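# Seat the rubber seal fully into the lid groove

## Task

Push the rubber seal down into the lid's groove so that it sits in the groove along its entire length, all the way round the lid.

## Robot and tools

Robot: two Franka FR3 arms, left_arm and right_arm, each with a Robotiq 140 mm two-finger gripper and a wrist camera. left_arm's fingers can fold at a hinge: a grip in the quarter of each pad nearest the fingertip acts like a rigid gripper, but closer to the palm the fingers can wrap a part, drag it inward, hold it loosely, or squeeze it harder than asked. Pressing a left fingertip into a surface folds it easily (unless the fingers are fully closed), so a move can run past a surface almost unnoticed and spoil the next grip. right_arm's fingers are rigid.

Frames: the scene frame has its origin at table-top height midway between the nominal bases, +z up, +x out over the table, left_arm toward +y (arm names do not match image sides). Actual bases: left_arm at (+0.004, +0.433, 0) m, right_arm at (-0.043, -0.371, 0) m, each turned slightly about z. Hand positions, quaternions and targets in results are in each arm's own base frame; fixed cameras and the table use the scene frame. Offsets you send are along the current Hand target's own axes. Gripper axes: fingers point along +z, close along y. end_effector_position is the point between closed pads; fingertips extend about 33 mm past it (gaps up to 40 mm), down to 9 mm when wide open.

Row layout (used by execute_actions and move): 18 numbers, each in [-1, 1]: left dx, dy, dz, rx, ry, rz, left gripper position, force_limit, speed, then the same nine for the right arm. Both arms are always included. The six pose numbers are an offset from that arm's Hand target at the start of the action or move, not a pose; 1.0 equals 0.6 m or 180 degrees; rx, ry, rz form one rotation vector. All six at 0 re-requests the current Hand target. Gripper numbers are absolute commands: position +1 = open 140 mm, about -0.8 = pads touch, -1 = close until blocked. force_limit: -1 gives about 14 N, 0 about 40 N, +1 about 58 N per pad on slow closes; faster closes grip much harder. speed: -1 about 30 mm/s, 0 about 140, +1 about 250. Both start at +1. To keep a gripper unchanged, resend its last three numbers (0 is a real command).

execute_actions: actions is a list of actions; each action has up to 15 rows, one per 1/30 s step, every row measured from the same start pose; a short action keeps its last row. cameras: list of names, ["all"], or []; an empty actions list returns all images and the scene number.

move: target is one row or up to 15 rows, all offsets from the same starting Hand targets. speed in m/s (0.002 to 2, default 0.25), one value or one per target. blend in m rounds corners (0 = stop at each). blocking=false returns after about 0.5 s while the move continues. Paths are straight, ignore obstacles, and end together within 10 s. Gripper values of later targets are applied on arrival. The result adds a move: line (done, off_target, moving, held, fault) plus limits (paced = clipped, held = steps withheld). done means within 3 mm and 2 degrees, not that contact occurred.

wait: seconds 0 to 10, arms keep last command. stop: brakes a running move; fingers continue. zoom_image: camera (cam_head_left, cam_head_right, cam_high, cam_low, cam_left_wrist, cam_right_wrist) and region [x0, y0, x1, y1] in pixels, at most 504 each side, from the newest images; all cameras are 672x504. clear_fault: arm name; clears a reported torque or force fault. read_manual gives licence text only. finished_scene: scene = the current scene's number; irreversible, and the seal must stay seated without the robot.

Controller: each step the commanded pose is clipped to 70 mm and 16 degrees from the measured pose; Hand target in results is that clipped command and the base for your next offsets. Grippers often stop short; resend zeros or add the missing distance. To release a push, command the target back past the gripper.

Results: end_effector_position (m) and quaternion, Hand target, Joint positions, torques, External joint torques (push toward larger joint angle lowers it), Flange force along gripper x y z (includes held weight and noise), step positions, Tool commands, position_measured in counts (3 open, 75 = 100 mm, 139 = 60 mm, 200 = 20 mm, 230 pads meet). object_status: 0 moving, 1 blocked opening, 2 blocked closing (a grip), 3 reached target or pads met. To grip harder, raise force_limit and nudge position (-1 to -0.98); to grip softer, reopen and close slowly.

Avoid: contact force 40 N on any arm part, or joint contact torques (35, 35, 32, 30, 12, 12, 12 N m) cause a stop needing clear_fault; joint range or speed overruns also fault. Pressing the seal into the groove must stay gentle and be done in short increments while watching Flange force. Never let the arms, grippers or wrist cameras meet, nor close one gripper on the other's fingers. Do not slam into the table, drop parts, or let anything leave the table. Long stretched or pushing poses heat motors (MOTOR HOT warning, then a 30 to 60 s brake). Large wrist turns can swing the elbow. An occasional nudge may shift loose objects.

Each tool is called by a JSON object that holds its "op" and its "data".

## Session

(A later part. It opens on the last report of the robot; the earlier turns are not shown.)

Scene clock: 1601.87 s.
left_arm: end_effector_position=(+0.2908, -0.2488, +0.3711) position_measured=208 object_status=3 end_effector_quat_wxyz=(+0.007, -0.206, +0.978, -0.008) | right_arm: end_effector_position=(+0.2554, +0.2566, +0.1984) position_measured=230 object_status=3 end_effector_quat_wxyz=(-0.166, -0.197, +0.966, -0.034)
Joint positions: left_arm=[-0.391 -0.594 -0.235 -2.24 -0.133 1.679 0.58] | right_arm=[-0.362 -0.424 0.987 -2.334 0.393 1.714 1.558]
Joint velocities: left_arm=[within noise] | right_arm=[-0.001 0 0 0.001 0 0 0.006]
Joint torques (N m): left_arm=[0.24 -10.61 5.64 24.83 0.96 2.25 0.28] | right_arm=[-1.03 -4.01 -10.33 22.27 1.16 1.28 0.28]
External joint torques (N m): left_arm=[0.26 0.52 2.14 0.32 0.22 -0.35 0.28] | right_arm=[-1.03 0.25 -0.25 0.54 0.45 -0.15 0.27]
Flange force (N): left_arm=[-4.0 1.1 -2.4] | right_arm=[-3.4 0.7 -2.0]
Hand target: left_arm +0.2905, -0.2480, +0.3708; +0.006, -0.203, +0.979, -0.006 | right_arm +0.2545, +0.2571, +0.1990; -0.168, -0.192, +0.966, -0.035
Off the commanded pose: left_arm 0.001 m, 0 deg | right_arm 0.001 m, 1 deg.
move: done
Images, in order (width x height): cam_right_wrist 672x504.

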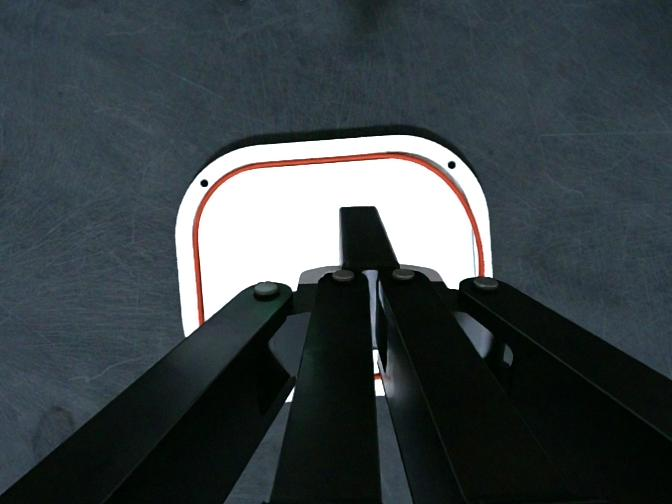

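{"op": "execute_actions", "data": {"actions": [[[0,0,0,0,0,0,-0.62,-0.5,-1,0,0,0,0,0,0,1,-1,0]],[[0,0,0,0,0,0,-0.62,-0.5,-1,0,0,0,0,0,0,1,-1,0]]], "cameras": ["cam_right_wrist"]}}

{"op": "zoom_image", "data": {"camera": "cam_right_wrist", "region": [160, 120, 510, 410]}}

Scene clock: 1608.40 s.
left_arm: end_effector_position=(+0.2908, -0.2488, +0.3711) position_measured=208 object_status=3 end_effector_quat_wxyz=(+0.007, -0.206, +0.978, -0.008) | right_arm: end_effector_position=(+0.2554, +0.2566, +0.1984) position_measured=3 object_status=0 end_effector_quat_wxyz=(-0.166, -0.196, +0.966, -0.035)
Joint positions: left_arm=[-0.391 -0.594 -0.235 -2.24 -0.133 1.679 0.58] | right_arm=[-0.362 -0.424 0.987 -2.334 0.393 1.714 1.56]
Joint torques (N m): left_arm=[0.27 -10.63 5.66 24.87 0.96 2.26 0.23] | right_arm=[-0.65 -4.04 -10.64 22.3 1.06 1.39 0.25]
External joint torques (N m): left_arm=[0.31 0.37 2.21 0.52 0.22 -0.31 0.23] | right_arm=[-0.65 0.34 -0.54 0.44 0.35 -0.08 0.24]
External joint torques at the end of the 1st action: left_arm=[0.34 0.53 2.22 0.48 0.22 -0.32 0.28] | right_arm=[-0.65 0.3 -0.47 0.51 0.36 -0.07 0.25]
Flange force (N): left_arm=[-4.0 1.0 -2.9] | right_arm=[-2.1 0.2 -1.7]
Flange force at the end of the 1st action (N): left_arm=[-4.3 0.8 -2.8] | right_arm=[-2.2 0.4 -1.8]
Hand target: left_arm +0.2905, -0.2480, +0.3708; +0.006, -0.203, +0.979, -0.006 | right_arm +0.2545, +0.2571, +0.1990; -0.168, -0.192, +0.966, -0.035
Off the commanded pose: left_arm 0.001 m, 0 deg | right_arm 0.001 m, 0 deg.
Step readings (end_effector_position of left_arm | right_arm; steps 1 to 15: 1st action; 16 to 30: 2nd action):
0: (+0.2908, -0.2488, +0.3711) | (+0.2554, +0.2566, +0.1984)
1: (+0.2908, -0.2488, +0.3711) | (+0.2554, +0.2566, +0.1984)
2: (+0.2908, -0.2488, +0.3711) | (+0.2554, +0.2566, +0.1984)
4: (+0.2908, -0.2488, +0.3711) | (+0.2554, +0.2566, +0.1984)
8: (+0.2908, -0.2488, +0.3711) | (+0.2554, +0.2566, +0.1984)
15: (+0.2908, -0.2488, +0.3711) | (+0.2554, +0.2566, +0.1984)
16: (+0.2908, -0.2488, +0.3711) | (+0.2554, +0.2566, +0.1984)
17: (+0.2908, -0.2488, +0.3711) | (+0.2554, +0.2566, +0.1984)
19: (+0.2908, -0.2488, +0.3711) | (+0.2554, +0.2566, +0.1984)
23: (+0.2908, -0.2488, +0.3711) | (+0.2554, +0.2566, +0.1984)
30: (+0.2908, -0.2488, +0.3711) | (+0.2554, +0.2566, +0.1984)
Images, in order (width x height): cam_right_wrist 672x504.

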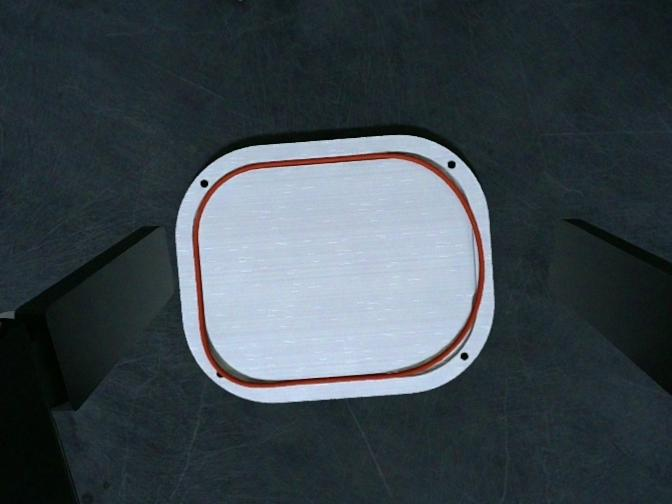

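Scaled by 1.440 from the camera's 672x504 image, which has a finer 960x720 frame.

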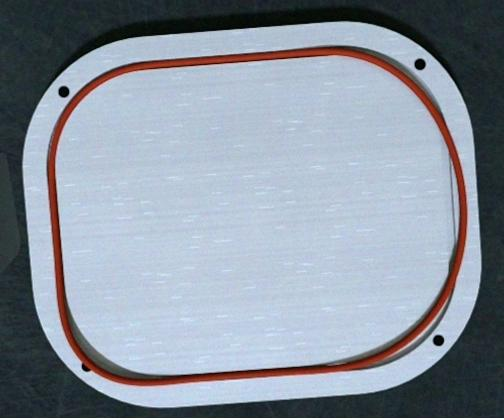

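{"op": "zoom_image", "data": {"camera": "cam_right_wrist", "region": [170, 280, 330, 410]}}

{"op": "zoom_image", "data": {"camera": "cam_right_wrist", "region": [320, 280, 500, 410]}}

{"op": "zoom_image", "data": {"camera": "cam_right_wrist", "region": [360, 130, 500, 260]}}

{"op": "zoom_image", "data": {"camera": "cam_right_wrist", "region": [170, 130, 330, 260]}}

Scaled by 3.150 from the camera's 672x504 image, which has a finer 960x720 frame.

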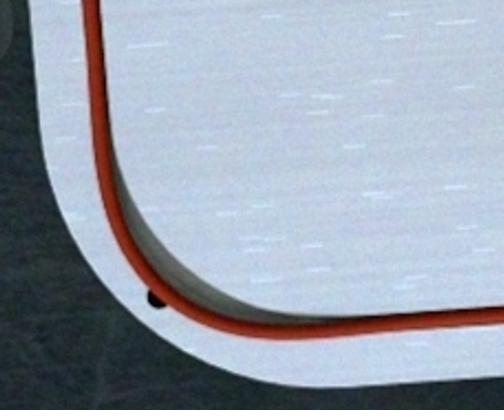

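Scaled by 2.800 from the camera's 672x504 image, which has a finer 960x720 frame.

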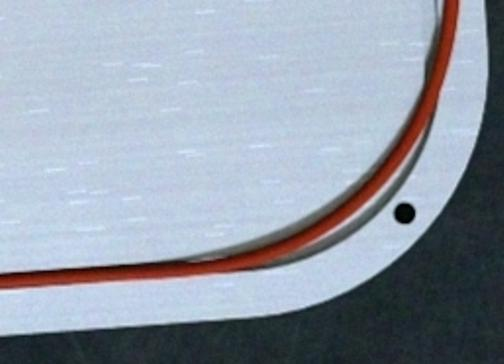

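Scaled by 3.600 from the camera's 672x504 image, which has a finer 960x720 frame.

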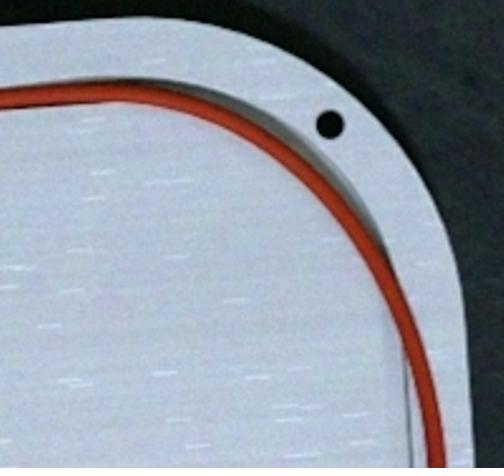

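Scaled by 3.150 from the camera's 672x504 image, which has a finer 960x720 frame.

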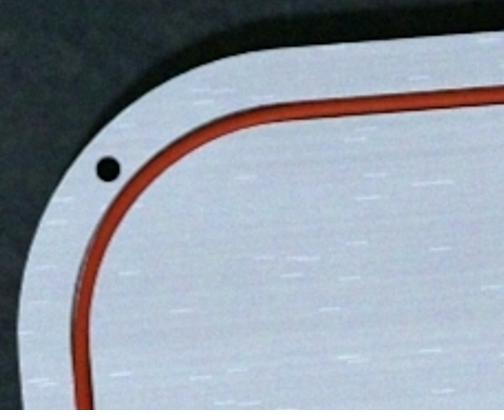

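{"op": "move", "data": {"target": [0, 0, 0, 0, 0, 0, -0.62, -0.5, -1, -0.2027, -0.1727, 0.1205, 0.0457, -0.1035, -0.2677, -0.586, -0.5, -0.5], "speed": 0.12, "cameras": ["cam_right_wrist"]}}

{"op": "zoom_image", "data": {"camera": "cam_right_wrist", "region": [260, 60, 500, 300]}}

Scene clock: 1704.13 s.
left_arm: end_effector_position=(+0.2908, -0.2488, +0.3711) position_measured=208 object_status=3 end_effector_quat_wxyz=(+0.007, -0.206, +0.978, -0.008) | right_arm: end_effector_position=(+0.3778, +0.1955, +0.0915) position_measured=203 object_status=3 end_effector_quat_wxyz=(+0.000, -0.578, +0.816, -0.001)
Joint positions: left_arm=[-0.391 -0.594 -0.235 -2.24 -0.133 1.679 0.58] | right_arm=[-0.219 -0.203 0.717 -2.617 0.207 2.453 0.665]
Joint velocities: left_arm=[within noise] | right_arm=[-0.001 0.001 0.001 0 0 0 -0.004]
Joint torques (N m): left_arm=[0.3 -10.65 5.68 24.83 0.95 2.26 0.26] | right_arm=[0.14 -14.43 -4.38 20.64 0.55 2.81 -0.22]
External joint torques (N m): left_arm=[0.31 0.42 2.2 0.39 0.21 -0.34 0.26] | right_arm=[0.12 1.1 -0.84 -0.04 0.08 0.27 -0.22]
Flange force (N): left_arm=[-4.0 1.2 -2.6] | right_arm=[-0.2 -2.5 2.7]
Hand target: left_arm +0.2905, -0.2480, +0.3708; +0.006, -0.203, +0.979, -0.006 | right_arm +0.3775, +0.1956, +0.0903; +0.001, -0.582, +0.813, +0.000
Off the commanded pose: left_arm 0.001 m, 0 deg | right_arm 0.001 m, 1 deg.
move: done
Images, in order (width x height): cam_right_wrist 672x504.

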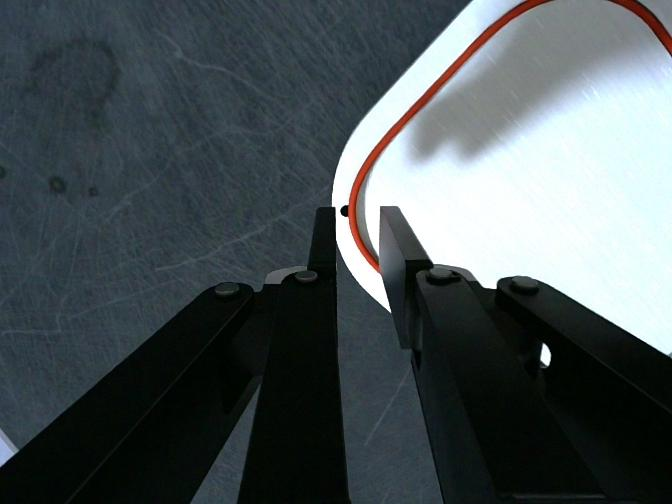

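Scaled by 2.100 from the camera's 672x504 image, which has a finer 960x720 frame.

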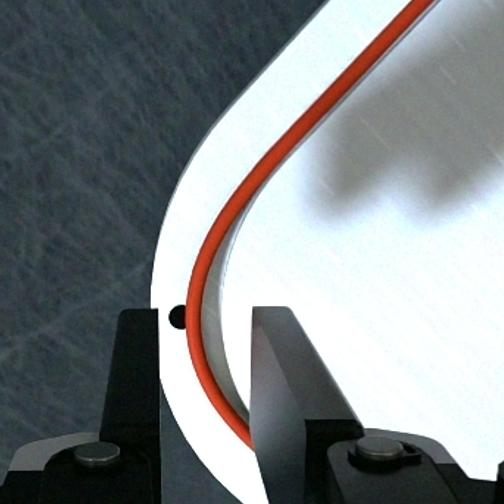

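{"op": "move", "data": {"target": [0, 0, 0, 0, 0, 0, -0.62, -0.5, -1, 0, 0, 0.0738, 0, 0, 0, -0.586, -0.5, -0.5], "speed": 0.05, "cameras": ["cam_right_wrist"]}}

{"op": "zoom_image", "data": {"camera": "cam_right_wrist", "region": [290, 100, 430, 280]}}

Scene clock: 1732.67 s.
left_arm: end_effector_position=(+0.2908, -0.2488, +0.3711) position_measured=208 object_status=3 end_effector_quat_wxyz=(+0.007, -0.206, +0.978, -0.008) | right_arm: end_effector_position=(+0.3772, +0.1952, +0.0467) position_measured=203 object_status=3 end_effector_quat_wxyz=(+0.000, -0.585, +0.811, +0.000)
Joint positions: left_arm=[-0.391 -0.594 -0.235 -2.24 -0.133 1.679 0.58] | right_arm=[-0.267 -0.059 0.757 -2.645 0.079 2.6 0.742]
Joint velocities: left_arm=[within noise] | right_arm=[0 -0.002 0 0 0.001 0 0.005]
Joint torques (N m): left_arm=[0.26 -10.63 5.69 24.87 0.97 2.25 0.26] | right_arm=[-0.99 -16.28 -0.97 19.18 0.12 2.76 0.28]
External joint torques (N m): left_arm=[0.17 0.28 2.09 0.56 0.21 -0.32 0.26] | right_arm=[-0.93 1.01 0.17 0.44 -0.28 0.25 0.28]
Flange force (N): left_arm=[-3.7 1.1 -2.9] | right_arm=[-5.5 -5.7 7.4]
Hand target: left_arm +0.2905, -0.2480, +0.3708; +0.006, -0.203, +0.979, -0.006 | right_arm +0.3775, +0.1956, +0.0460; +0.001, -0.582, +0.813, +0.000
Off the commanded pose: left_arm 0.001 m, 0 deg | right_arm 0.001 m, 0 deg.
move: done
Images, in order (width x height): cam_right_wrist 672x504.

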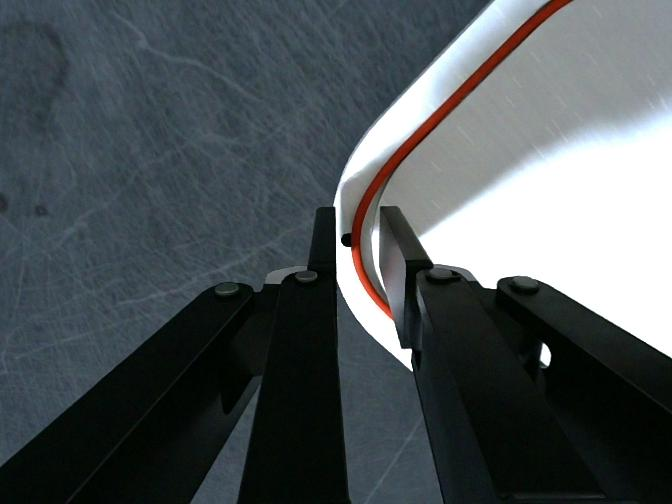

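Scaled by 2.800 from the camera's 672x504 image, which has a finer 960x720 frame.

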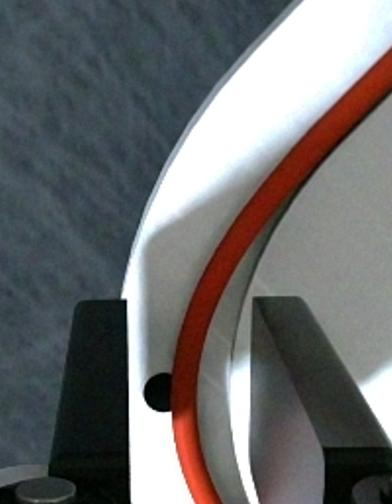

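{"op": "move", "data": {"target": [0, 0, 0, 0, 0, 0, -0.62, -0.5, -1, 0, 0, 0.0117, 0, 0, 0, -0.586, -0.5, -0.5], "speed": 0.02, "cameras": []}}

{"op": "move", "data": {"target": [0, 0, 0, 0, 0, 0, -0.62, -0.5, -1, 0, 0, 0.0017, 0, 0, 0, -0.586, -0.5, -0.5], "speed": 0.02, "cameras": []}}

Scene clock: 1755.13 s.
left_arm: end_effector_position=(+0.2908, -0.2488, +0.3711) position_measured=208 object_status=3 end_effector_quat_wxyz=(+0.007, -0.206, +0.978, -0.008) | right_arm: end_effector_position=(+0.3777, +0.1956, +0.0400) position_measured=203 object_status=3 end_effector_quat_wxyz=(+0.000, -0.585, +0.811, +0.000)
Joint positions: left_arm=[-0.391 -0.594 -0.235 -2.24 -0.133 1.679 0.58] | right_arm=[-0.272 -0.033 0.757 -2.646 0.044 2.622 0.767]
Joint velocities: left_arm=[within noise] | right_arm=[0.001 -0.001 -0.001 0 -0.001 0 0.006]
Joint torques (N m): left_arm=[0.28 -10.59 5.66 24.86 0.95 2.25 0.26] | right_arm=[-0.83 -16.73 -0.84 18.7 0.09 2.75 0.23]
External joint torques (N m): left_arm=[0.27 0.43 2.15 0.44 0.21 -0.33 0.26] | right_arm=[-0.83 1.01 -0.24 0.25 -0.28 0.23 0.23]
Flange force (N): left_arm=[-3.9 1.0 -2.7] | right_arm=[-4.4 -5.3 7.4]
Hand target: left_arm +0.2905, -0.2480, +0.3708; +0.006, -0.203, +0.979, -0.006 | right_arm +0.3776, +0.1956, +0.0390; +0.001, -0.582, +0.813, +0.000
Off the commanded pose: left_arm 0.001 m, 0 deg | right_arm 0.001 m, 0 deg.
move: done
No camera images: "cameras" was empty.

Scene clock: 1755.83 s.
left_arm: end_effector_position=(+0.2908, -0.2488, +0.3711) position_measured=208 object_status=3 end_effector_quat_wxyz=(+0.007, -0.206, +0.978, -0.008) | right_arm: end_effector_position=(+0.3777, +0.1959, +0.0390) position_measured=203 object_status=3 end_effector_quat_wxyz=(+0.000, -0.585, +0.811, +0.000)
Joint positions: left_arm=[-0.391 -0.594 -0.235 -2.24 -0.133 1.679 0.58] | right_arm=[-0.272 -0.029 0.757 -2.646 0.039 2.625 0.772]
Joint velocities: left_arm=[within noise] | right_arm=[0 -0.001 -0.002 0 -0.003 0.002 0.007]
Joint torques (N m): left_arm=[0.27 -10.63 5.64 24.86 0.96 2.25 0.28] | right_arm=[-0.92 -16.88 -0.85 18.55 0.1 2.77 0.15]
External joint torques (N m): left_arm=[0.27 0.34 2.16 0.44 0.21 -0.35 0.29] | right_arm=[-0.94 0.95 -0.35 0.13 -0.28 0.26 0.15]
Flange force (N): left_arm=[-3.8 1.3 -2.7] | right_arm=[-3.4 -5.0 7.0]
Hand target: left_arm +0.2905, -0.2480, +0.3708; +0.006, -0.203, +0.979, -0.006 | right_arm +0.3776, +0.1956, +0.0380; +0.001, -0.582, +0.813, +0.000
Off the commanded pose: left_arm 0.001 m, 0 deg | right_arm 0.001 m, 0 deg.
move: done
No camera images: "cameras" was empty.

{"op": "move", "data": {"target": [0, 0, 0, 0, 0, 0, -0.62, -0.5, -1, 0, 0, 0.0013, 0, 0, 0, -0.586, -0.5, -0.5], "speed": 0.02, "cameras": []}}

{"op": "move", "data": {"target": [0, 0, 0, 0, 0, 0, -0.62, -0.5, -1, 0, 0, 0.0013, 0, 0, 0, -0.586, -0.5, -0.5], "speed": 0.02, "cameras": []}}

Scene clock: 1762.40 s.
left_arm: end_effector_position=(+0.2908, -0.2488, +0.3711) position_measured=208 object_status=3 end_effector_quat_wxyz=(+0.007, -0.206, +0.978, -0.008) | right_arm: end_effector_position=(+0.3777, +0.1961, +0.0383) position_measured=203 object_status=3 end_effector_quat_wxyz=(+0.000, -0.585, +0.811, +0.000)
Joint positions: left_arm=[-0.391 -0.594 -0.235 -2.24 -0.133 1.679 0.58] | right_arm=[-0.272 -0.026 0.757 -2.646 0.035 2.627 0.775]
Joint velocities: left_arm=[within noise] | right_arm=[-0.001 0.001 0 0 -0.002 0.002 0.004]
Joint torques (N m): left_arm=[0.29 -10.62 5.64 24.87 0.96 2.24 0.27] | right_arm=[-0.98 -16.82 -0.82 18.41 0.03 2.78 0.35]
External joint torques (N m): left_arm=[0.29 0.59 2.12 0.35 0.21 -0.35 0.27] | right_arm=[-1.01 1.02 -0.38 0.06 -0.34 0.27 0.35]
Flange force (N): left_arm=[-4.1 0.8 -2.6] | right_arm=[-4.4 -5.5 8.5]
Hand target: left_arm +0.2905, -0.2480, +0.3708; +0.006, -0.203, +0.979, -0.006 | right_arm +0.3776, +0.1956, +0.0372; +0.001, -0.582, +0.813, +0.000
Off the commanded pose: left_arm 0.001 m, 0 deg | right_arm 0.001 m, 0 deg.
move: done
No camera images: "cameras" was empty.

Scene clock: 1763.10 s.
left_arm: end_effector_position=(+0.2908, -0.2488, +0.3711) position_measured=208 object_status=3 end_effector_quat_wxyz=(+0.007, -0.206, +0.978, -0.008) | right_arm: end_effector_position=(+0.3776, +0.1961, +0.0375) position_measured=203 object_status=3 end_effector_quat_wxyz=(+0.000, -0.585, +0.811, +0.000)
Joint positions: left_arm=[-0.391 -0.594 -0.235 -2.24 -0.133 1.679 0.58] | right_arm=[-0.272 -0.023 0.757 -2.646 0.031 2.63 0.778]
Joint torques (N m): left_arm=[0.25 -10.61 5.67 24.83 0.97 2.25 0.26] | right_arm=[-0.96 -16.99 -0.84 18.39 0.09 2.9 0.22]
External joint torques (N m): left_arm=[0.29 0.42 2.21 0.4 0.23 -0.34 0.27] | right_arm=[-0.95 0.97 -0.41 0.03 -0.29 0.38 0.22]
Flange force (N): left_arm=[-4.0 1.2 -2.6] | right_arm=[-3.4 -4.9 7.9]
Hand target: left_arm +0.2905, -0.2480, +0.3708; +0.006, -0.203, +0.979, -0.006 | right_arm +0.3776, +0.1956, +0.0364; +0.001, -0.582, +0.813, +0.000
Off the commanded pose: left_arm 0.001 m, 0 deg | right_arm 0.001 m, 0 deg.
move: done
No camera images: "cameras" was empty.

{"op": "move", "data": {"target": [0, 0, 0, 0, 0, 0, -0.62, -0.5, -1, 0, 0, 0.0013, 0, 0, 0, -0.586, -0.5, -0.5], "speed": 0.02, "cameras": []}}

{"op": "move", "data": {"target": [0, 0, 0, 0, 0, 0, -0.62, -0.5, -1, 0, 0, 0.0013, 0, 0, 0, -0.586, -0.5, -0.5], "speed": 0.02, "cameras": ["cam_right_wrist"]}}

{"op": "zoom_image", "data": {"camera": "cam_right_wrist", "region": [300, 170, 420, 290]}}

Scene clock: 1772.37 s.
left_arm: end_effector_position=(+0.2908, -0.2488, +0.3711) position_measured=208 object_status=3 end_effector_quat_wxyz=(+0.007, -0.206, +0.978, -0.008) | right_arm: end_effector_position=(+0.3777, +0.1961, +0.0370) position_measured=203 object_status=3 end_effector_quat_wxyz=(+0.000, -0.585, +0.811, +0.000)
Joint positions: left_arm=[-0.391 -0.594 -0.235 -2.24 -0.133 1.679 0.58] | right_arm=[-0.273 -0.021 0.757 -2.646 0.027 2.632 0.782]
Joint torques (N m): left_arm=[0.26 -10.63 5.63 24.87 0.96 2.25 0.25] | right_arm=[-1.22 -16.33 -1.54 18.05 -0.07 2.92 0.23]
External joint torques (N m): left_arm=[0.28 0.5 2.15 0.4 0.21 -0.34 0.25] | right_arm=[-1.2 1.57 -1.14 -0.25 -0.45 0.4 0.23]
Flange force (N): left_arm=[-4.0 0.9 -2.7] | right_arm=[-4.2 -7.3 11.5]
Hand target: left_arm +0.2905, -0.2480, +0.3708; +0.006, -0.203, +0.979, -0.006 | right_arm +0.3776, +0.1956, +0.0356; +0.001, -0.582, +0.813, +0.000
Off the commanded pose: left_arm 0.001 m, 0 deg | right_arm 0.001 m, 0 deg.
move: done
No camera images: "cameras" was empty.

Scene clock: 1773.07 s.
left_arm: end_effector_position=(+0.2908, -0.2488, +0.3711) position_measured=208 object_status=3 end_effector_quat_wxyz=(+0.007, -0.206, +0.978, -0.008) | right_arm: end_effector_position=(+0.3777, +0.1961, +0.0370) position_measured=203 object_status=3 end_effector_quat_wxyz=(+0.000, -0.585, +0.811, -0.001)
Joint positions: left_arm=[-0.391 -0.594 -0.235 -2.24 -0.133 1.679 0.58] | right_arm=[-0.273 -0.02 0.757 -2.646 0.024 2.632 0.785]
Joint torques (N m): left_arm=[0.23 -10.61 5.69 24.82 0.96 2.25 0.25] | right_arm=[-1.81 -14.69 -1.79 16.9 -0.17 3.24 0.2]
External joint torques (N m): left_arm=[0.18 0.42 2.11 0.42 0.22 -0.34 0.25] | right_arm=[-1.79 3.17 -1.39 -1.34 -0.55 0.74 0.2]
Flange force (N): left_arm=[-3.8 1.0 -2.6] | right_arm=[-5.3 -9.8 19.8]
Hand target: left_arm +0.2905, -0.2480, +0.3708; +0.006, -0.203, +0.979, -0.006 | right_arm +0.3776, +0.1956, +0.0348; +0.001, -0.582, +0.813, +0.000
Off the commanded pose: left_arm 0.001 m, 0 deg | right_arm 0.002 m, 0 deg.
move: done
Images, in order (width x height): cam_right_wrist 672x504.

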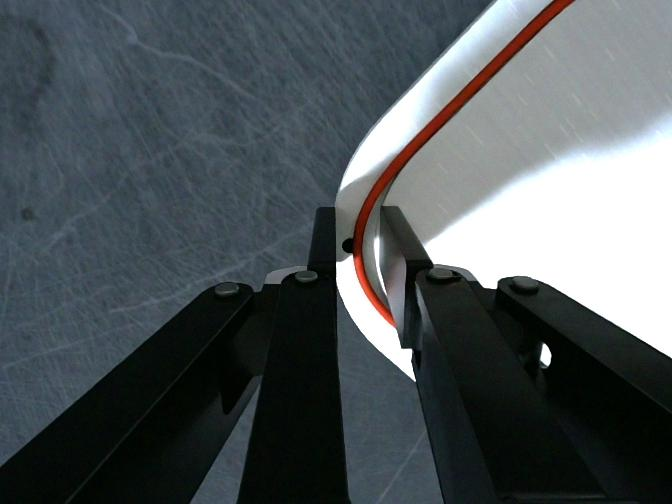

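Scaled by 4.200 from the camera's 672x504 image, which has a finer 960x720 frame.

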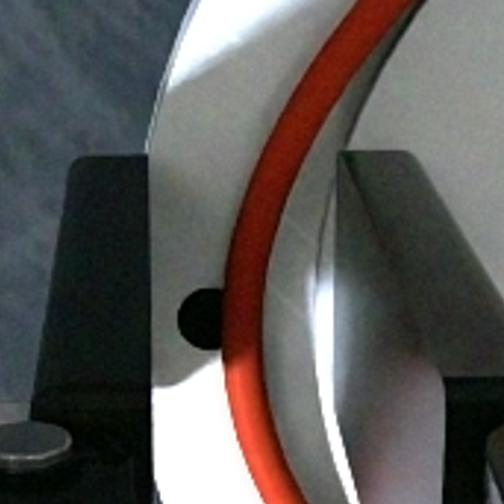

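{"op": "move", "data": {"target": [0, 0, 0, 0, 0, 0, -0.62, -0.5, -1, 0, 0, -0.0068, 0, 0, 0, -0.586, -0.5, -0.5], "speed": 0.02, "cameras": []}}

Scene clock: 1785.17 s.
left_arm: end_effector_position=(+0.2908, -0.2488, +0.3711) position_measured=208 object_status=3 end_effector_quat_wxyz=(+0.007, -0.206, +0.978, -0.008) | right_arm: end_effector_position=(+0.3787, +0.1964, +0.0388) position_measured=203 object_status=3 end_effector_quat_wxyz=(+0.002, -0.580, +0.815, +0.000)
Joint positions: left_arm=[-0.391 -0.594 -0.235 -2.24 -0.133 1.679 0.58] | right_arm=[-0.273 -0.027 0.757 -2.646 0.038 2.631 0.786]
Joint velocities: left_arm=[within noise] | right_arm=[0 0 0 0.001 0.004 -0.001 -0.001]
Joint torques (N m): left_arm=[0.27 -10.64 5.65 24.88 0.96 2.26 0.27] | right_arm=[-0.32 -18.15 -0.83 18.79 0.8 2.4 -0.18]
External joint torques (N m): left_arm=[0.26 0.46 2.14 0.42 0.22 -0.34 0.28] | right_arm=[-0.36 -0.37 -0.39 0.47 0.43 -0.11 -0.18]
Flange force (N): left_arm=[-4.0 1.0 -2.7] | right_arm=[2.4 0.5 -4.5]
Hand target: left_arm +0.2905, -0.2480, +0.3708; +0.006, -0.203, +0.979, -0.006 | right_arm +0.3776, +0.1956, +0.0389; +0.001, -0.582, +0.813, +0.000
Off the commanded pose: left_arm 0.001 m, 0 deg | right_arm 0.001 m, 0 deg.
move: done
No camera images: "cameras" was empty.

{"op": "execute_actions", "data": {"actions": [[[0,0,0,0,0,0,-0.62,-0.5,-1,0,0,0,0,0,0,-1,-0.5,-1]],[[0,0,0,0,0,0,-0.62,-0.5,-1,0,0,0,0,0,0,-1,-0.5,-1]]], "cameras": []}}

{"op": "move", "data": {"target": [0, 0, 0, 0, 0, 0, -0.62, -0.5, -1, 0, 0.0083, 0, 0, 0, 0, -1, -0.5, -1], "speed": 0.03, "cameras": ["cam_right_wrist"]}}

{"op": "zoom_image", "data": {"camera": "cam_right_wrist", "region": [300, 100, 440, 290]}}

Scene clock: 1793.40 s.
left_arm: end_effector_position=(+0.2908, -0.2488, +0.3711) position_measured=208 object_status=3 end_effector_quat_wxyz=(+0.007, -0.206, +0.978, -0.008) | right_arm: end_effector_position=(+0.3786, +0.1964, +0.0388) position_measured=226 object_status=2 end_effector_quat_wxyz=(+0.002, -0.579, +0.815, +0.000)
Joint positions: left_arm=[-0.391 -0.594 -0.235 -2.24 -0.133 1.679 0.58] | right_arm=[-0.273 -0.027 0.757 -2.646 0.038 2.63 0.786]
Joint torques (N m): left_arm=[0.25 -10.59 5.67 24.86 0.96 2.26 0.27] | right_arm=[-0.36 -18.09 -0.81 18.74 0.81 2.44 -0.14]
External joint torques (N m): left_arm=[0.27 0.43 2.2 0.43 0.23 -0.33 0.27] | right_arm=[-0.46 -0.23 -0.43 0.35 0.45 -0.08 -0.14]
External joint torques at the end of the 1st action: left_arm=[0.18 0.43 2.09 0.45 0.2 -0.34 0.28] | right_arm=[-0.33 -0.32 -0.27 0.31 0.45 -0.1 -0.16]
Flange force (N): left_arm=[-4.0 1.1 -2.7] | right_arm=[2.3 0.3 -3.7]
Flange force at the end of the 1st action (N): left_arm=[-3.8 0.9 -2.7] | right_arm=[2.5 1.0 -4.3]
Hand target: left_arm +0.2905, -0.2480, +0.3708; +0.006, -0.203, +0.979, -0.006 | right_arm +0.3776, +0.1956, +0.0389; +0.001, -0.582, +0.813, +0.000
Off the commanded pose: left_arm 0.001 m, 0 deg | right_arm 0.001 m, 0 deg.
Step readings (end_effector_position of left_arm | right_arm; steps 1 to 15: 1st action; 16 to 30: 2nd action):
0: (+0.2908, -0.2488, +0.3711) | (+0.3786, +0.1964, +0.0388)
1: (+0.2908, -0.2488, +0.3711) | (+0.3786, +0.1964, +0.0388)
2: (+0.2908, -0.2488, +0.3711) | (+0.3787, +0.1964, +0.0388)
4: (+0.2908, -0.2488, +0.3711) | (+0.3787, +0.1964, +0.0388)
8: (+0.2908, -0.2488, +0.3711) | (+0.3786, +0.1964, +0.0388)
15: (+0.2908, -0.2488, +0.3711) | (+0.3786, +0.1964, +0.0388)
16: (+0.2908, -0.2488, +0.3711) | (+0.3786, +0.1964, +0.0388)
17: (+0.2908, -0.2488, +0.3711) | (+0.3786, +0.1964, +0.0388)
19: (+0.2908, -0.2488, +0.3711) | (+0.3786, +0.1964, +0.0388)
23: (+0.2908, -0.2488, +0.3711) | (+0.3786, +0.1964, +0.0388)
30: (+0.2908, -0.2488, +0.3711) | (+0.3786, +0.1964, +0.0388)
No camera images: "cameras" was empty.

Scene clock: 1794.20 s.
left_arm: end_effector_position=(+0.2908, -0.2488, +0.3711) position_measured=208 object_status=3 end_effector_quat_wxyz=(+0.007, -0.206, +0.978, -0.008) | right_arm: end_effector_position=(+0.3741, +0.1974, +0.0389) position_measured=226 object_status=2 end_effector_quat_wxyz=(+0.001, -0.579, +0.816, +0.000)
Joint positions: left_arm=[-0.391 -0.594 -0.235 -2.24 -0.133 1.679 0.58] | right_arm=[-0.265 -0.038 0.759 -2.656 0.054 2.63 0.783]
Joint velocities: left_arm=[within noise] | right_arm=[0.002 -0.001 0 0 0.004 0 -0.002]
Joint torques (N m): left_arm=[0.27 -10.62 5.66 24.86 0.96 2.26 0.25] | right_arm=[-0.13 -17.93 -0.99 18.44 0.95 2.59 -0.14]
External joint torques (N m): left_arm=[0.3 0.54 2.18 0.36 0.22 -0.34 0.25] | right_arm=[-0.08 -0.6 -0.25 0.24 0.57 0.1 -0.14]
Flange force (N): left_arm=[-4.1 0.9 -2.5] | right_arm=[3.7 2.6 -5.4]
Hand target: left_arm +0.2905, -0.2480, +0.3708; +0.006, -0.203, +0.979, -0.006 | right_arm +0.3728, +0.1972, +0.0389; +0.001, -0.582, +0.813, +0.000
Off the commanded pose: left_arm 0.001 m, 0 deg | right_arm 0.001 m, 0 deg.
move: done
Images, in order (width x height): cam_right_wrist 672x504.

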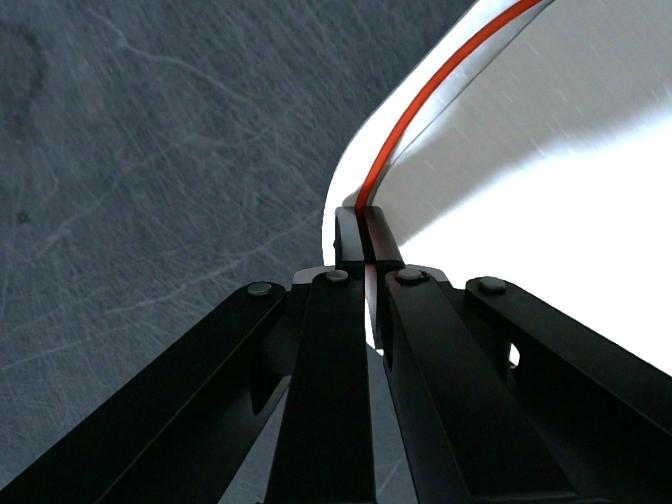

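Scaled by 2.653 from the camera's 672x504 image, which has a finer 960x720 frame.

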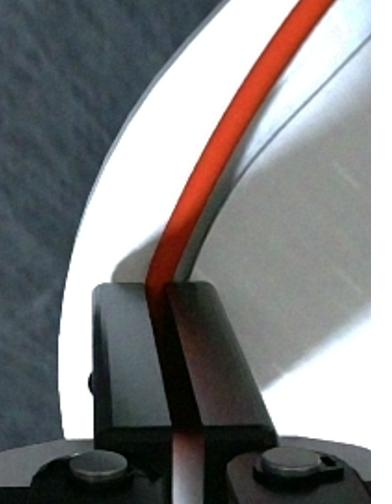

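{"op": "zoom_image", "data": {"camera": "cam_right_wrist", "region": [340, 0, 580, 210]}}

Scaled by 2.100 from the camera's 672x504 image, which has a finer 960x720 frame.

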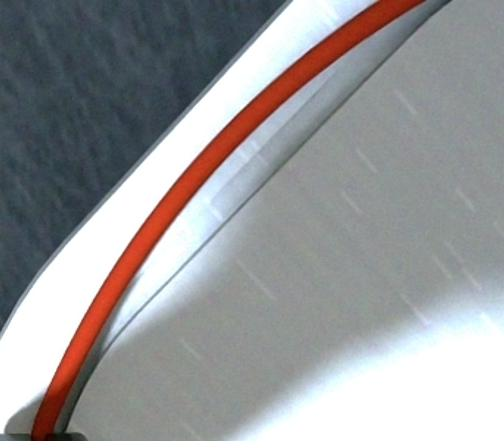

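{"op": "move", "data": {"target": [0, 0, 0, 0, 0, 0, -0.62, -0.5, -1, -0.006, 0.0005, 0, 0, 0, 0, -1, -0.5, -1], "speed": 0.02, "cameras": ["cam_right_wrist"]}}

{"op": "zoom_image", "data": {"camera": "cam_right_wrist", "region": [320, 0, 600, 280]}}

Scene clock: 1848.70 s.
left_arm: end_effector_position=(+0.2908, -0.2488, +0.3711) position_measured=208 object_status=3 end_effector_quat_wxyz=(+0.007, -0.206, +0.978, -0.008) | right_arm: end_effector_position=(+0.3748, +0.1999, +0.0394) position_measured=226 object_status=2 end_effector_quat_wxyz=(+0.002, -0.583, +0.813, -0.001)
Joint positions: left_arm=[-0.391 -0.594 -0.235 -2.24 -0.133 1.679 0.58] | right_arm=[-0.264 -0.036 0.762 -2.652 0.049 2.63 0.782]
Joint torques (N m): left_arm=[0.26 -10.66 5.66 24.85 0.96 2.25 0.26] | right_arm=[-0.19 -16.47 -1.12 18.86 0.11 2.55 0.13]
External joint torques (N m): left_arm=[0.28 0.24 2.23 0.51 0.22 -0.32 0.26] | right_arm=[-0.15 1.02 -0.41 0.52 -0.27 0.03 0.13]
Flange force (N): left_arm=[-3.8 1.5 -2.8] | right_arm=[-4.7 -5.1 5.8]
Hand target: left_arm +0.2905, -0.2480, +0.3708; +0.006, -0.203, +0.979, -0.006 | right_arm +0.3737, +0.2007, +0.0389; +0.001, -0.582, +0.813, +0.000
Off the commanded pose: left_arm 0.001 m, 0 deg | right_arm 0.001 m, 0 deg.
move: done
Images, in order (width x height): cam_right_wrist 672x504.

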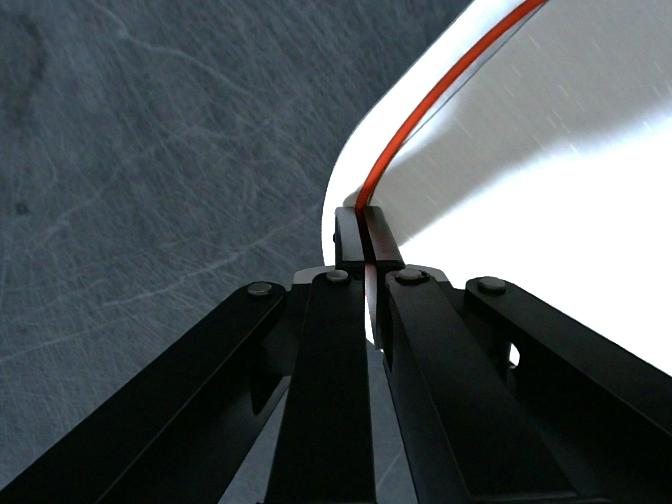

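Scaled by 1.800 from the camera's 672x504 image, which has a finer 960x720 frame.

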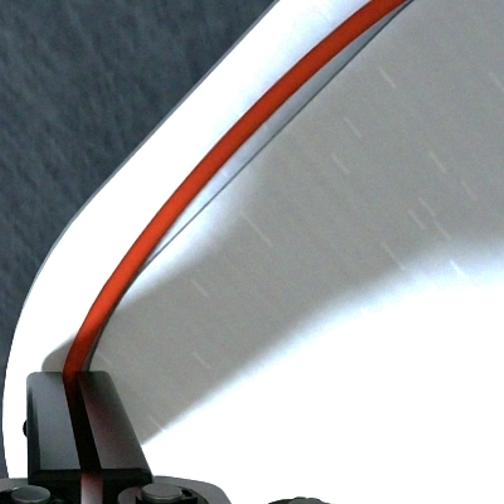

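{"op": "move", "data": {"target": [0, 0, 0, 0, 0, 0, -0.62, -0.5, -1, -0.0027, 0.0, 0, 0, 0, 0, -1, -0.5, -1], "speed": 0.02, "cameras": ["cam_right_wrist"]}}

{"op": "zoom_image", "data": {"camera": "cam_right_wrist", "region": [320, 0, 600, 280]}}

Scene clock: 1859.87 s.
left_arm: end_effector_position=(+0.2908, -0.2488, +0.3711) position_measured=208 object_status=3 end_effector_quat_wxyz=(+0.007, -0.206, +0.978, -0.008) | right_arm: end_effector_position=(+0.3753, +0.2016, +0.0395) position_measured=226 object_status=2 end_effector_quat_wxyz=(+0.003, -0.584, +0.812, -0.001)
Joint positions: left_arm=[-0.391 -0.594 -0.235 -2.24 -0.133 1.679 0.58] | right_arm=[-0.264 -0.032 0.764 -2.649 0.044 2.63 0.786]
Joint velocities: left_arm=[within noise] | right_arm=[-0.001 0 0.001 0.002 -0.002 0 0.008]
Joint torques (N m): left_arm=[0.27 -10.63 5.65 24.85 0.97 2.25 0.26] | right_arm=[-0.43 -16.61 -0.24 19.44 0.1 2.44 0.26]
External joint torques (N m): left_arm=[0.29 0.49 2.18 0.41 0.23 -0.33 0.26] | right_arm=[-0.37 0.93 0.41 1.1 -0.28 -0.07 0.26]
Flange force (N): left_arm=[-4.1 0.9 -2.7] | right_arm=[-7.2 -5.8 5.9]
Hand target: left_arm +0.2905, -0.2480, +0.3708; +0.006, -0.203, +0.979, -0.006 | right_arm +0.3742, +0.2022, +0.0389; +0.001, -0.582, +0.813, +0.000
Off the commanded pose: left_arm 0.001 m, 0 deg | right_arm 0.001 m, 0 deg.
move: done
Images, in order (width x height): cam_right_wrist 672x504.

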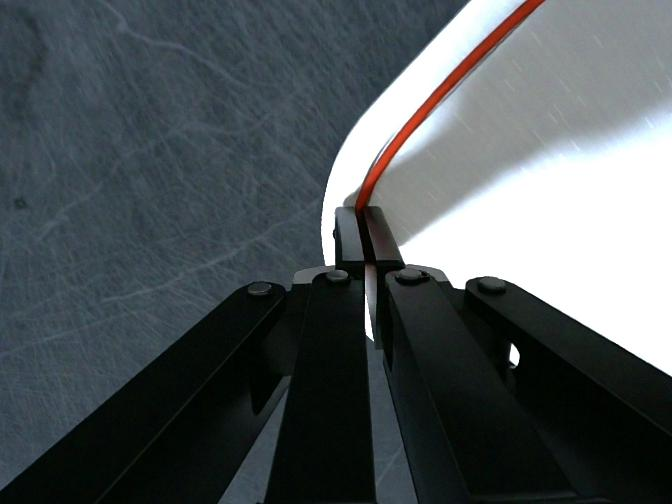

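Scaled by 1.800 from the camera's 672x504 image, which has a finer 960x720 frame.

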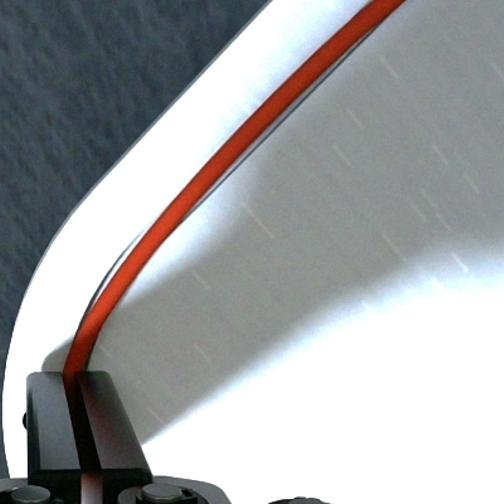

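{"op": "zoom_image", "data": {"camera": "cam_right_wrist", "region": [330, 130, 430, 230]}}

Scaled by 5.040 from the camera's 672x504 image, which has a finer 960x720 frame.

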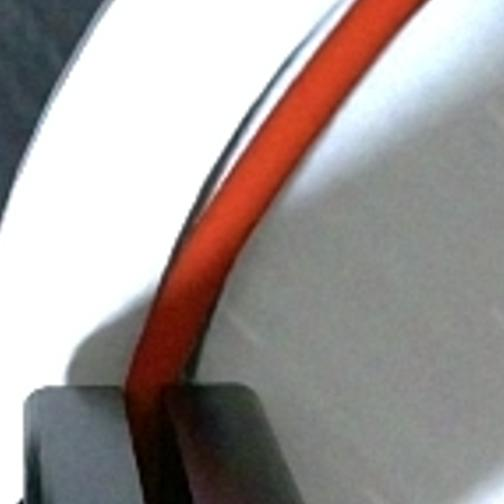

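{"op": "move", "data": {"target": [0, 0, 0, 0, 0, 0, -0.62, -0.5, -1, 0, 0.0, 0.0045, 0, 0, 0, -1, -0.5, -1], "speed": 0.02, "cameras": []}}

{"op": "move", "data": {"target": [0, 0, 0, 0, 0, 0, -0.62, -0.5, -1, 0, 0.0, 0.0017, 0, 0, 0, -1, -0.5, -1], "speed": 0.02, "cameras": ["cam_right_wrist"]}}

{"op": "zoom_image", "data": {"camera": "cam_right_wrist", "region": [320, 0, 600, 280]}}

Scene clock: 1874.33 s.
left_arm: end_effector_position=(+0.2908, -0.2488, +0.3711) position_measured=208 object_status=3 end_effector_quat_wxyz=(+0.007, -0.206, +0.978, -0.008) | right_arm: end_effector_position=(+0.3740, +0.2017, +0.0369) position_measured=226 object_status=2 end_effector_quat_wxyz=(+0.000, -0.585, +0.811, -0.001)
Joint positions: left_arm=[-0.391 -0.594 -0.235 -2.24 -0.133 1.679 0.58] | right_arm=[-0.264 -0.022 0.765 -2.648 0.029 2.632 0.796]
Joint velocities: left_arm=[within noise] | right_arm=[0 0 0 0.001 -0.001 0 0.004]
Joint torques (N m): left_arm=[0.26 -10.65 5.65 24.88 0.97 2.25 0.24] | right_arm=[-0.65 -16.16 -0.73 18.38 0.11 2.6 0.27]
External joint torques (N m): left_arm=[0.24 0.23 2.14 0.54 0.23 -0.33 0.25] | right_arm=[-0.78 1.59 -0.44 0.09 -0.26 0.08 0.27]
Flange force (N): left_arm=[-3.7 1.3 -2.9] | right_arm=[-5.5 -6.4 9.3]
Hand target: left_arm +0.2905, -0.2480, +0.3708; +0.006, -0.203, +0.979, -0.006 | right_arm +0.3742, +0.2022, +0.0362; +0.001, -0.582, +0.813, +0.000
Off the commanded pose: left_arm 0.001 m, 0 deg | right_arm 0.001 m, 0 deg.
move: done
No camera images: "cameras" was empty.

Scene clock: 1875.03 s.
left_arm: end_effector_position=(+0.2908, -0.2488, +0.3711) position_measured=208 object_status=3 end_effector_quat_wxyz=(+0.007, -0.206, +0.978, -0.008) | right_arm: end_effector_position=(+0.3742, +0.2018, +0.0368) position_measured=226 object_status=2 end_effector_quat_wxyz=(+0.000, -0.585, +0.811, -0.001)
Joint positions: left_arm=[-0.391 -0.594 -0.235 -2.24 -0.133 1.679 0.58] | right_arm=[-0.264 -0.021 0.765 -2.647 0.025 2.632 0.8]
Joint torques (N m): left_arm=[0.24 -10.6 5.66 24.82 0.96 2.25 0.24] | right_arm=[-1.3 -14.48 -1.33 17.79 -0.18 3.35 0.23]
External joint torques (N m): left_arm=[0.2 0.46 2.11 0.37 0.21 -0.34 0.24] | right_arm=[-1.2 3.3 -0.84 -0.5 -0.56 0.83 0.24]
Flange force (N): left_arm=[-3.8 1.0 -2.5] | right_arm=[-8.5 -10.6 20.3]
Hand target: left_arm +0.2905, -0.2480, +0.3708; +0.006, -0.203, +0.979, -0.006 | right_arm +0.3743, +0.2022, +0.0352; +0.001, -0.582, +0.813, +0.000
Off the commanded pose: left_arm 0.001 m, 0 deg | right_arm 0.002 m, 0 deg.
move: done
Images, in order (width x height): cam_right_wrist 672x504.

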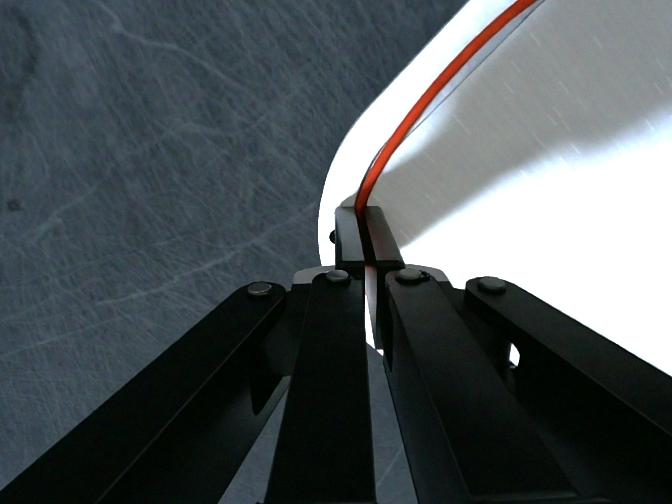

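Scaled by 1.800 from the camera's 672x504 image, which has a finer 960x720 frame.

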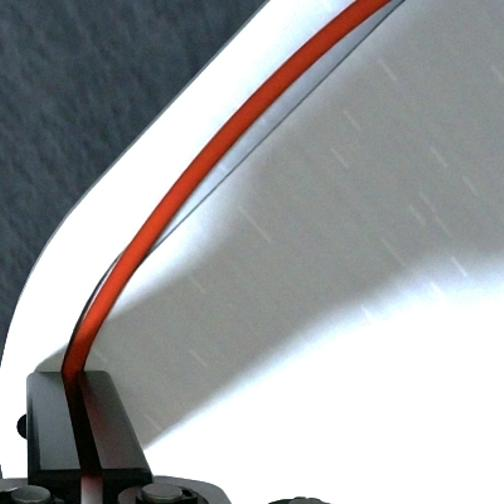

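{"op": "move", "data": {"target": [[0, 0, 0, 0, 0, 0, -0.62, -0.5, -1, 0, 0.0, -0.0047, 0, 0, 0, -1, -0.5, -1],[0, 0, 0, 0, 0, 0, -0.62, -0.5, -1, -0.004, -0.0012, -0.0047, 0, 0, 0, -1, -0.5, -1]], "speed": 0.02, "cameras": ["cam_right_wrist"]}}

{"op": "zoom_image", "data": {"camera": "cam_right_wrist", "region": [320, 0, 600, 280]}}

Scene clock: 1937.63 s.
left_arm: end_effector_position=(+0.2908, -0.2488, +0.3711) position_measured=208 object_status=3 end_effector_quat_wxyz=(+0.007, -0.206, +0.978, -0.008) | right_arm: end_effector_position=(+0.3753, +0.2031, +0.0378) position_measured=226 object_status=2 end_effector_quat_wxyz=(+0.001, -0.583, +0.812, +0.000)
Joint positions: left_arm=[-0.391 -0.594 -0.235 -2.24 -0.133 1.679 0.58] | right_arm=[-0.264 -0.02 0.765 -2.643 0.028 2.629 0.802]
Joint torques (N m): left_arm=[0.25 -10.61 5.66 24.84 0.97 2.25 0.25] | right_arm=[-0.33 -17.04 -0.43 19.66 0.09 2.86 0.19]
External joint torques (N m): left_arm=[0.17 0.35 2.07 0.46 0.22 -0.34 0.25] | right_arm=[-0.32 0.8 -0.04 1.31 -0.28 0.34 0.19]
Flange force (N): left_arm=[-3.7 1.1 -2.7] | right_arm=[-6.5 -6.1 6.2]
Hand target: left_arm +0.2905, -0.2480, +0.3708; +0.006, -0.203, +0.979, -0.006 | right_arm +0.3757, +0.2043, +0.0380; +0.001, -0.582, +0.813, +0.000
Off the commanded pose: left_arm 0.001 m, 0 deg | right_arm 0.001 m, 0 deg.
move: done
Images, in order (width x height): cam_right_wrist 672x504.

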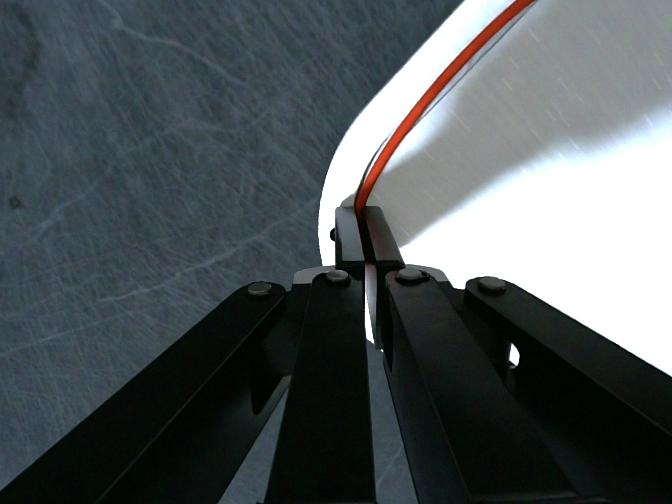

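Scaled by 1.800 from the camera's 672x504 image, which has a finer 960x720 frame.

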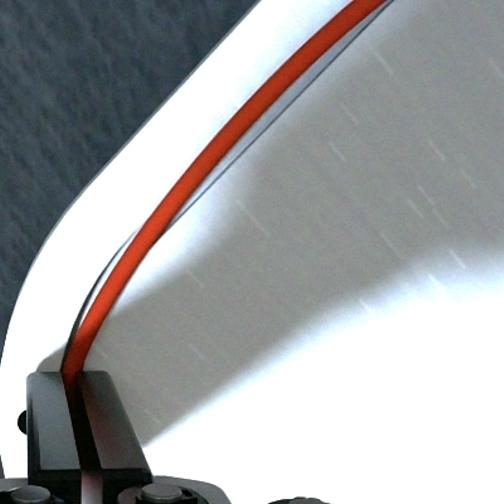

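{"op": "zoom_image", "data": {"camera": "cam_right_wrist", "region": [330, 130, 430, 230]}}

Scaled by 5.040 from the camera's 672x504 image, which has a finer 960x720 frame.

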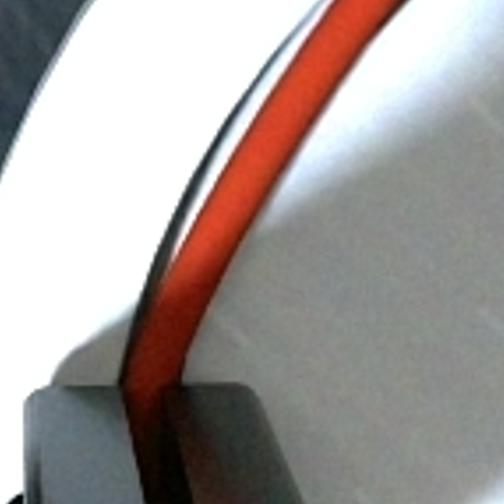

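{"op": "move", "data": {"target": [0, 0, 0, 0, 0, 0, -0.62, -0.5, -1, -0.001, -0.0012, 0.005, 0, 0, 0, -1, -0.5, -1], "speed": 0.02, "cameras": ["cam_right_wrist"]}}

{"op": "zoom_image", "data": {"camera": "cam_right_wrist", "region": [320, 0, 600, 280]}}

{"op": "zoom_image", "data": {"camera": "cam_right_wrist", "region": [330, 130, 430, 230]}}

Scene clock: 1990.40 s.
left_arm: end_effector_position=(+0.2908, -0.2488, +0.3711) position_measured=208 object_status=3 end_effector_quat_wxyz=(+0.007, -0.206, +0.978, -0.008) | right_arm: end_effector_position=(+0.3765, +0.2044, +0.0369) position_measured=226 object_status=2 end_effector_quat_wxyz=(+0.000, -0.586, +0.811, -0.001)
Joint positions: left_arm=[-0.391 -0.594 -0.235 -2.24 -0.133 1.679 0.58] | right_arm=[-0.265 -0.01 0.765 -2.636 0.008 2.629 0.813]
Joint velocities: left_arm=[within noise] | right_arm=[0 0 0 0.002 -0.001 0 0.007]
Joint torques (N m): left_arm=[0.29 -10.6 5.67 24.83 0.96 2.25 0.26] | right_arm=[-1.4 -14.65 -1.41 17.45 -0.1 3.19 0.19]
External joint torques (N m): left_arm=[0.23 0.4 2.1 0.44 0.2 -0.34 0.26] | right_arm=[-1.39 3.39 -1.21 -0.9 -0.48 0.67 0.19]
Flange force (N): left_arm=[-3.8 1.0 -2.7] | right_arm=[-7.1 -10.2 19.6]
Hand target: left_arm +0.2905, -0.2480, +0.3708; +0.006, -0.203, +0.979, -0.006 | right_arm +0.3766, +0.2046, +0.0350; +0.001, -0.582, +0.813, +0.000
Off the commanded pose: left_arm 0.001 m, 0 deg | right_arm 0.002 m, 1 deg.
move: done
Images, in order (width x height): cam_right_wrist 672x504.

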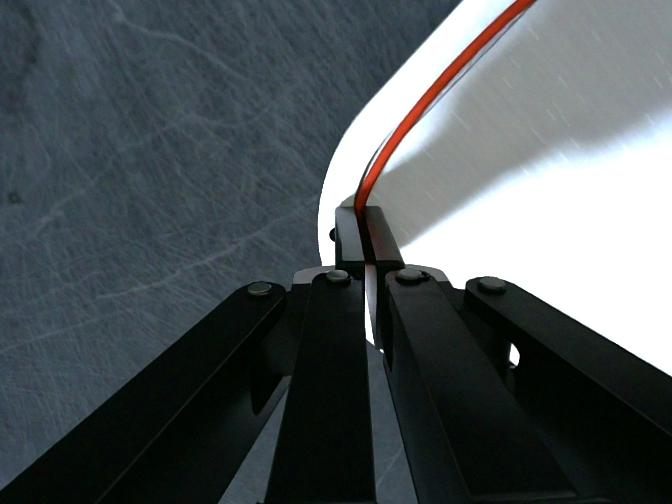

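Scaled by 1.800 from the camera's 672x504 image, which has a finer 960x720 frame.

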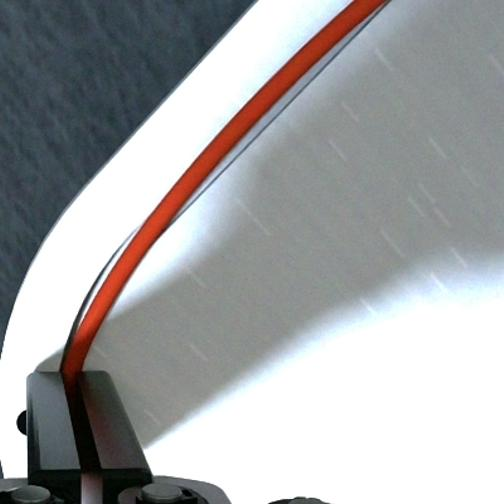

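Scaled by 5.040 from the camera's 672x504 image, which has a finer 960x720 frame.

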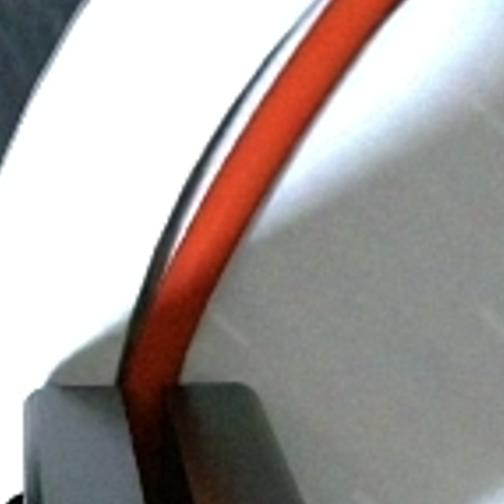

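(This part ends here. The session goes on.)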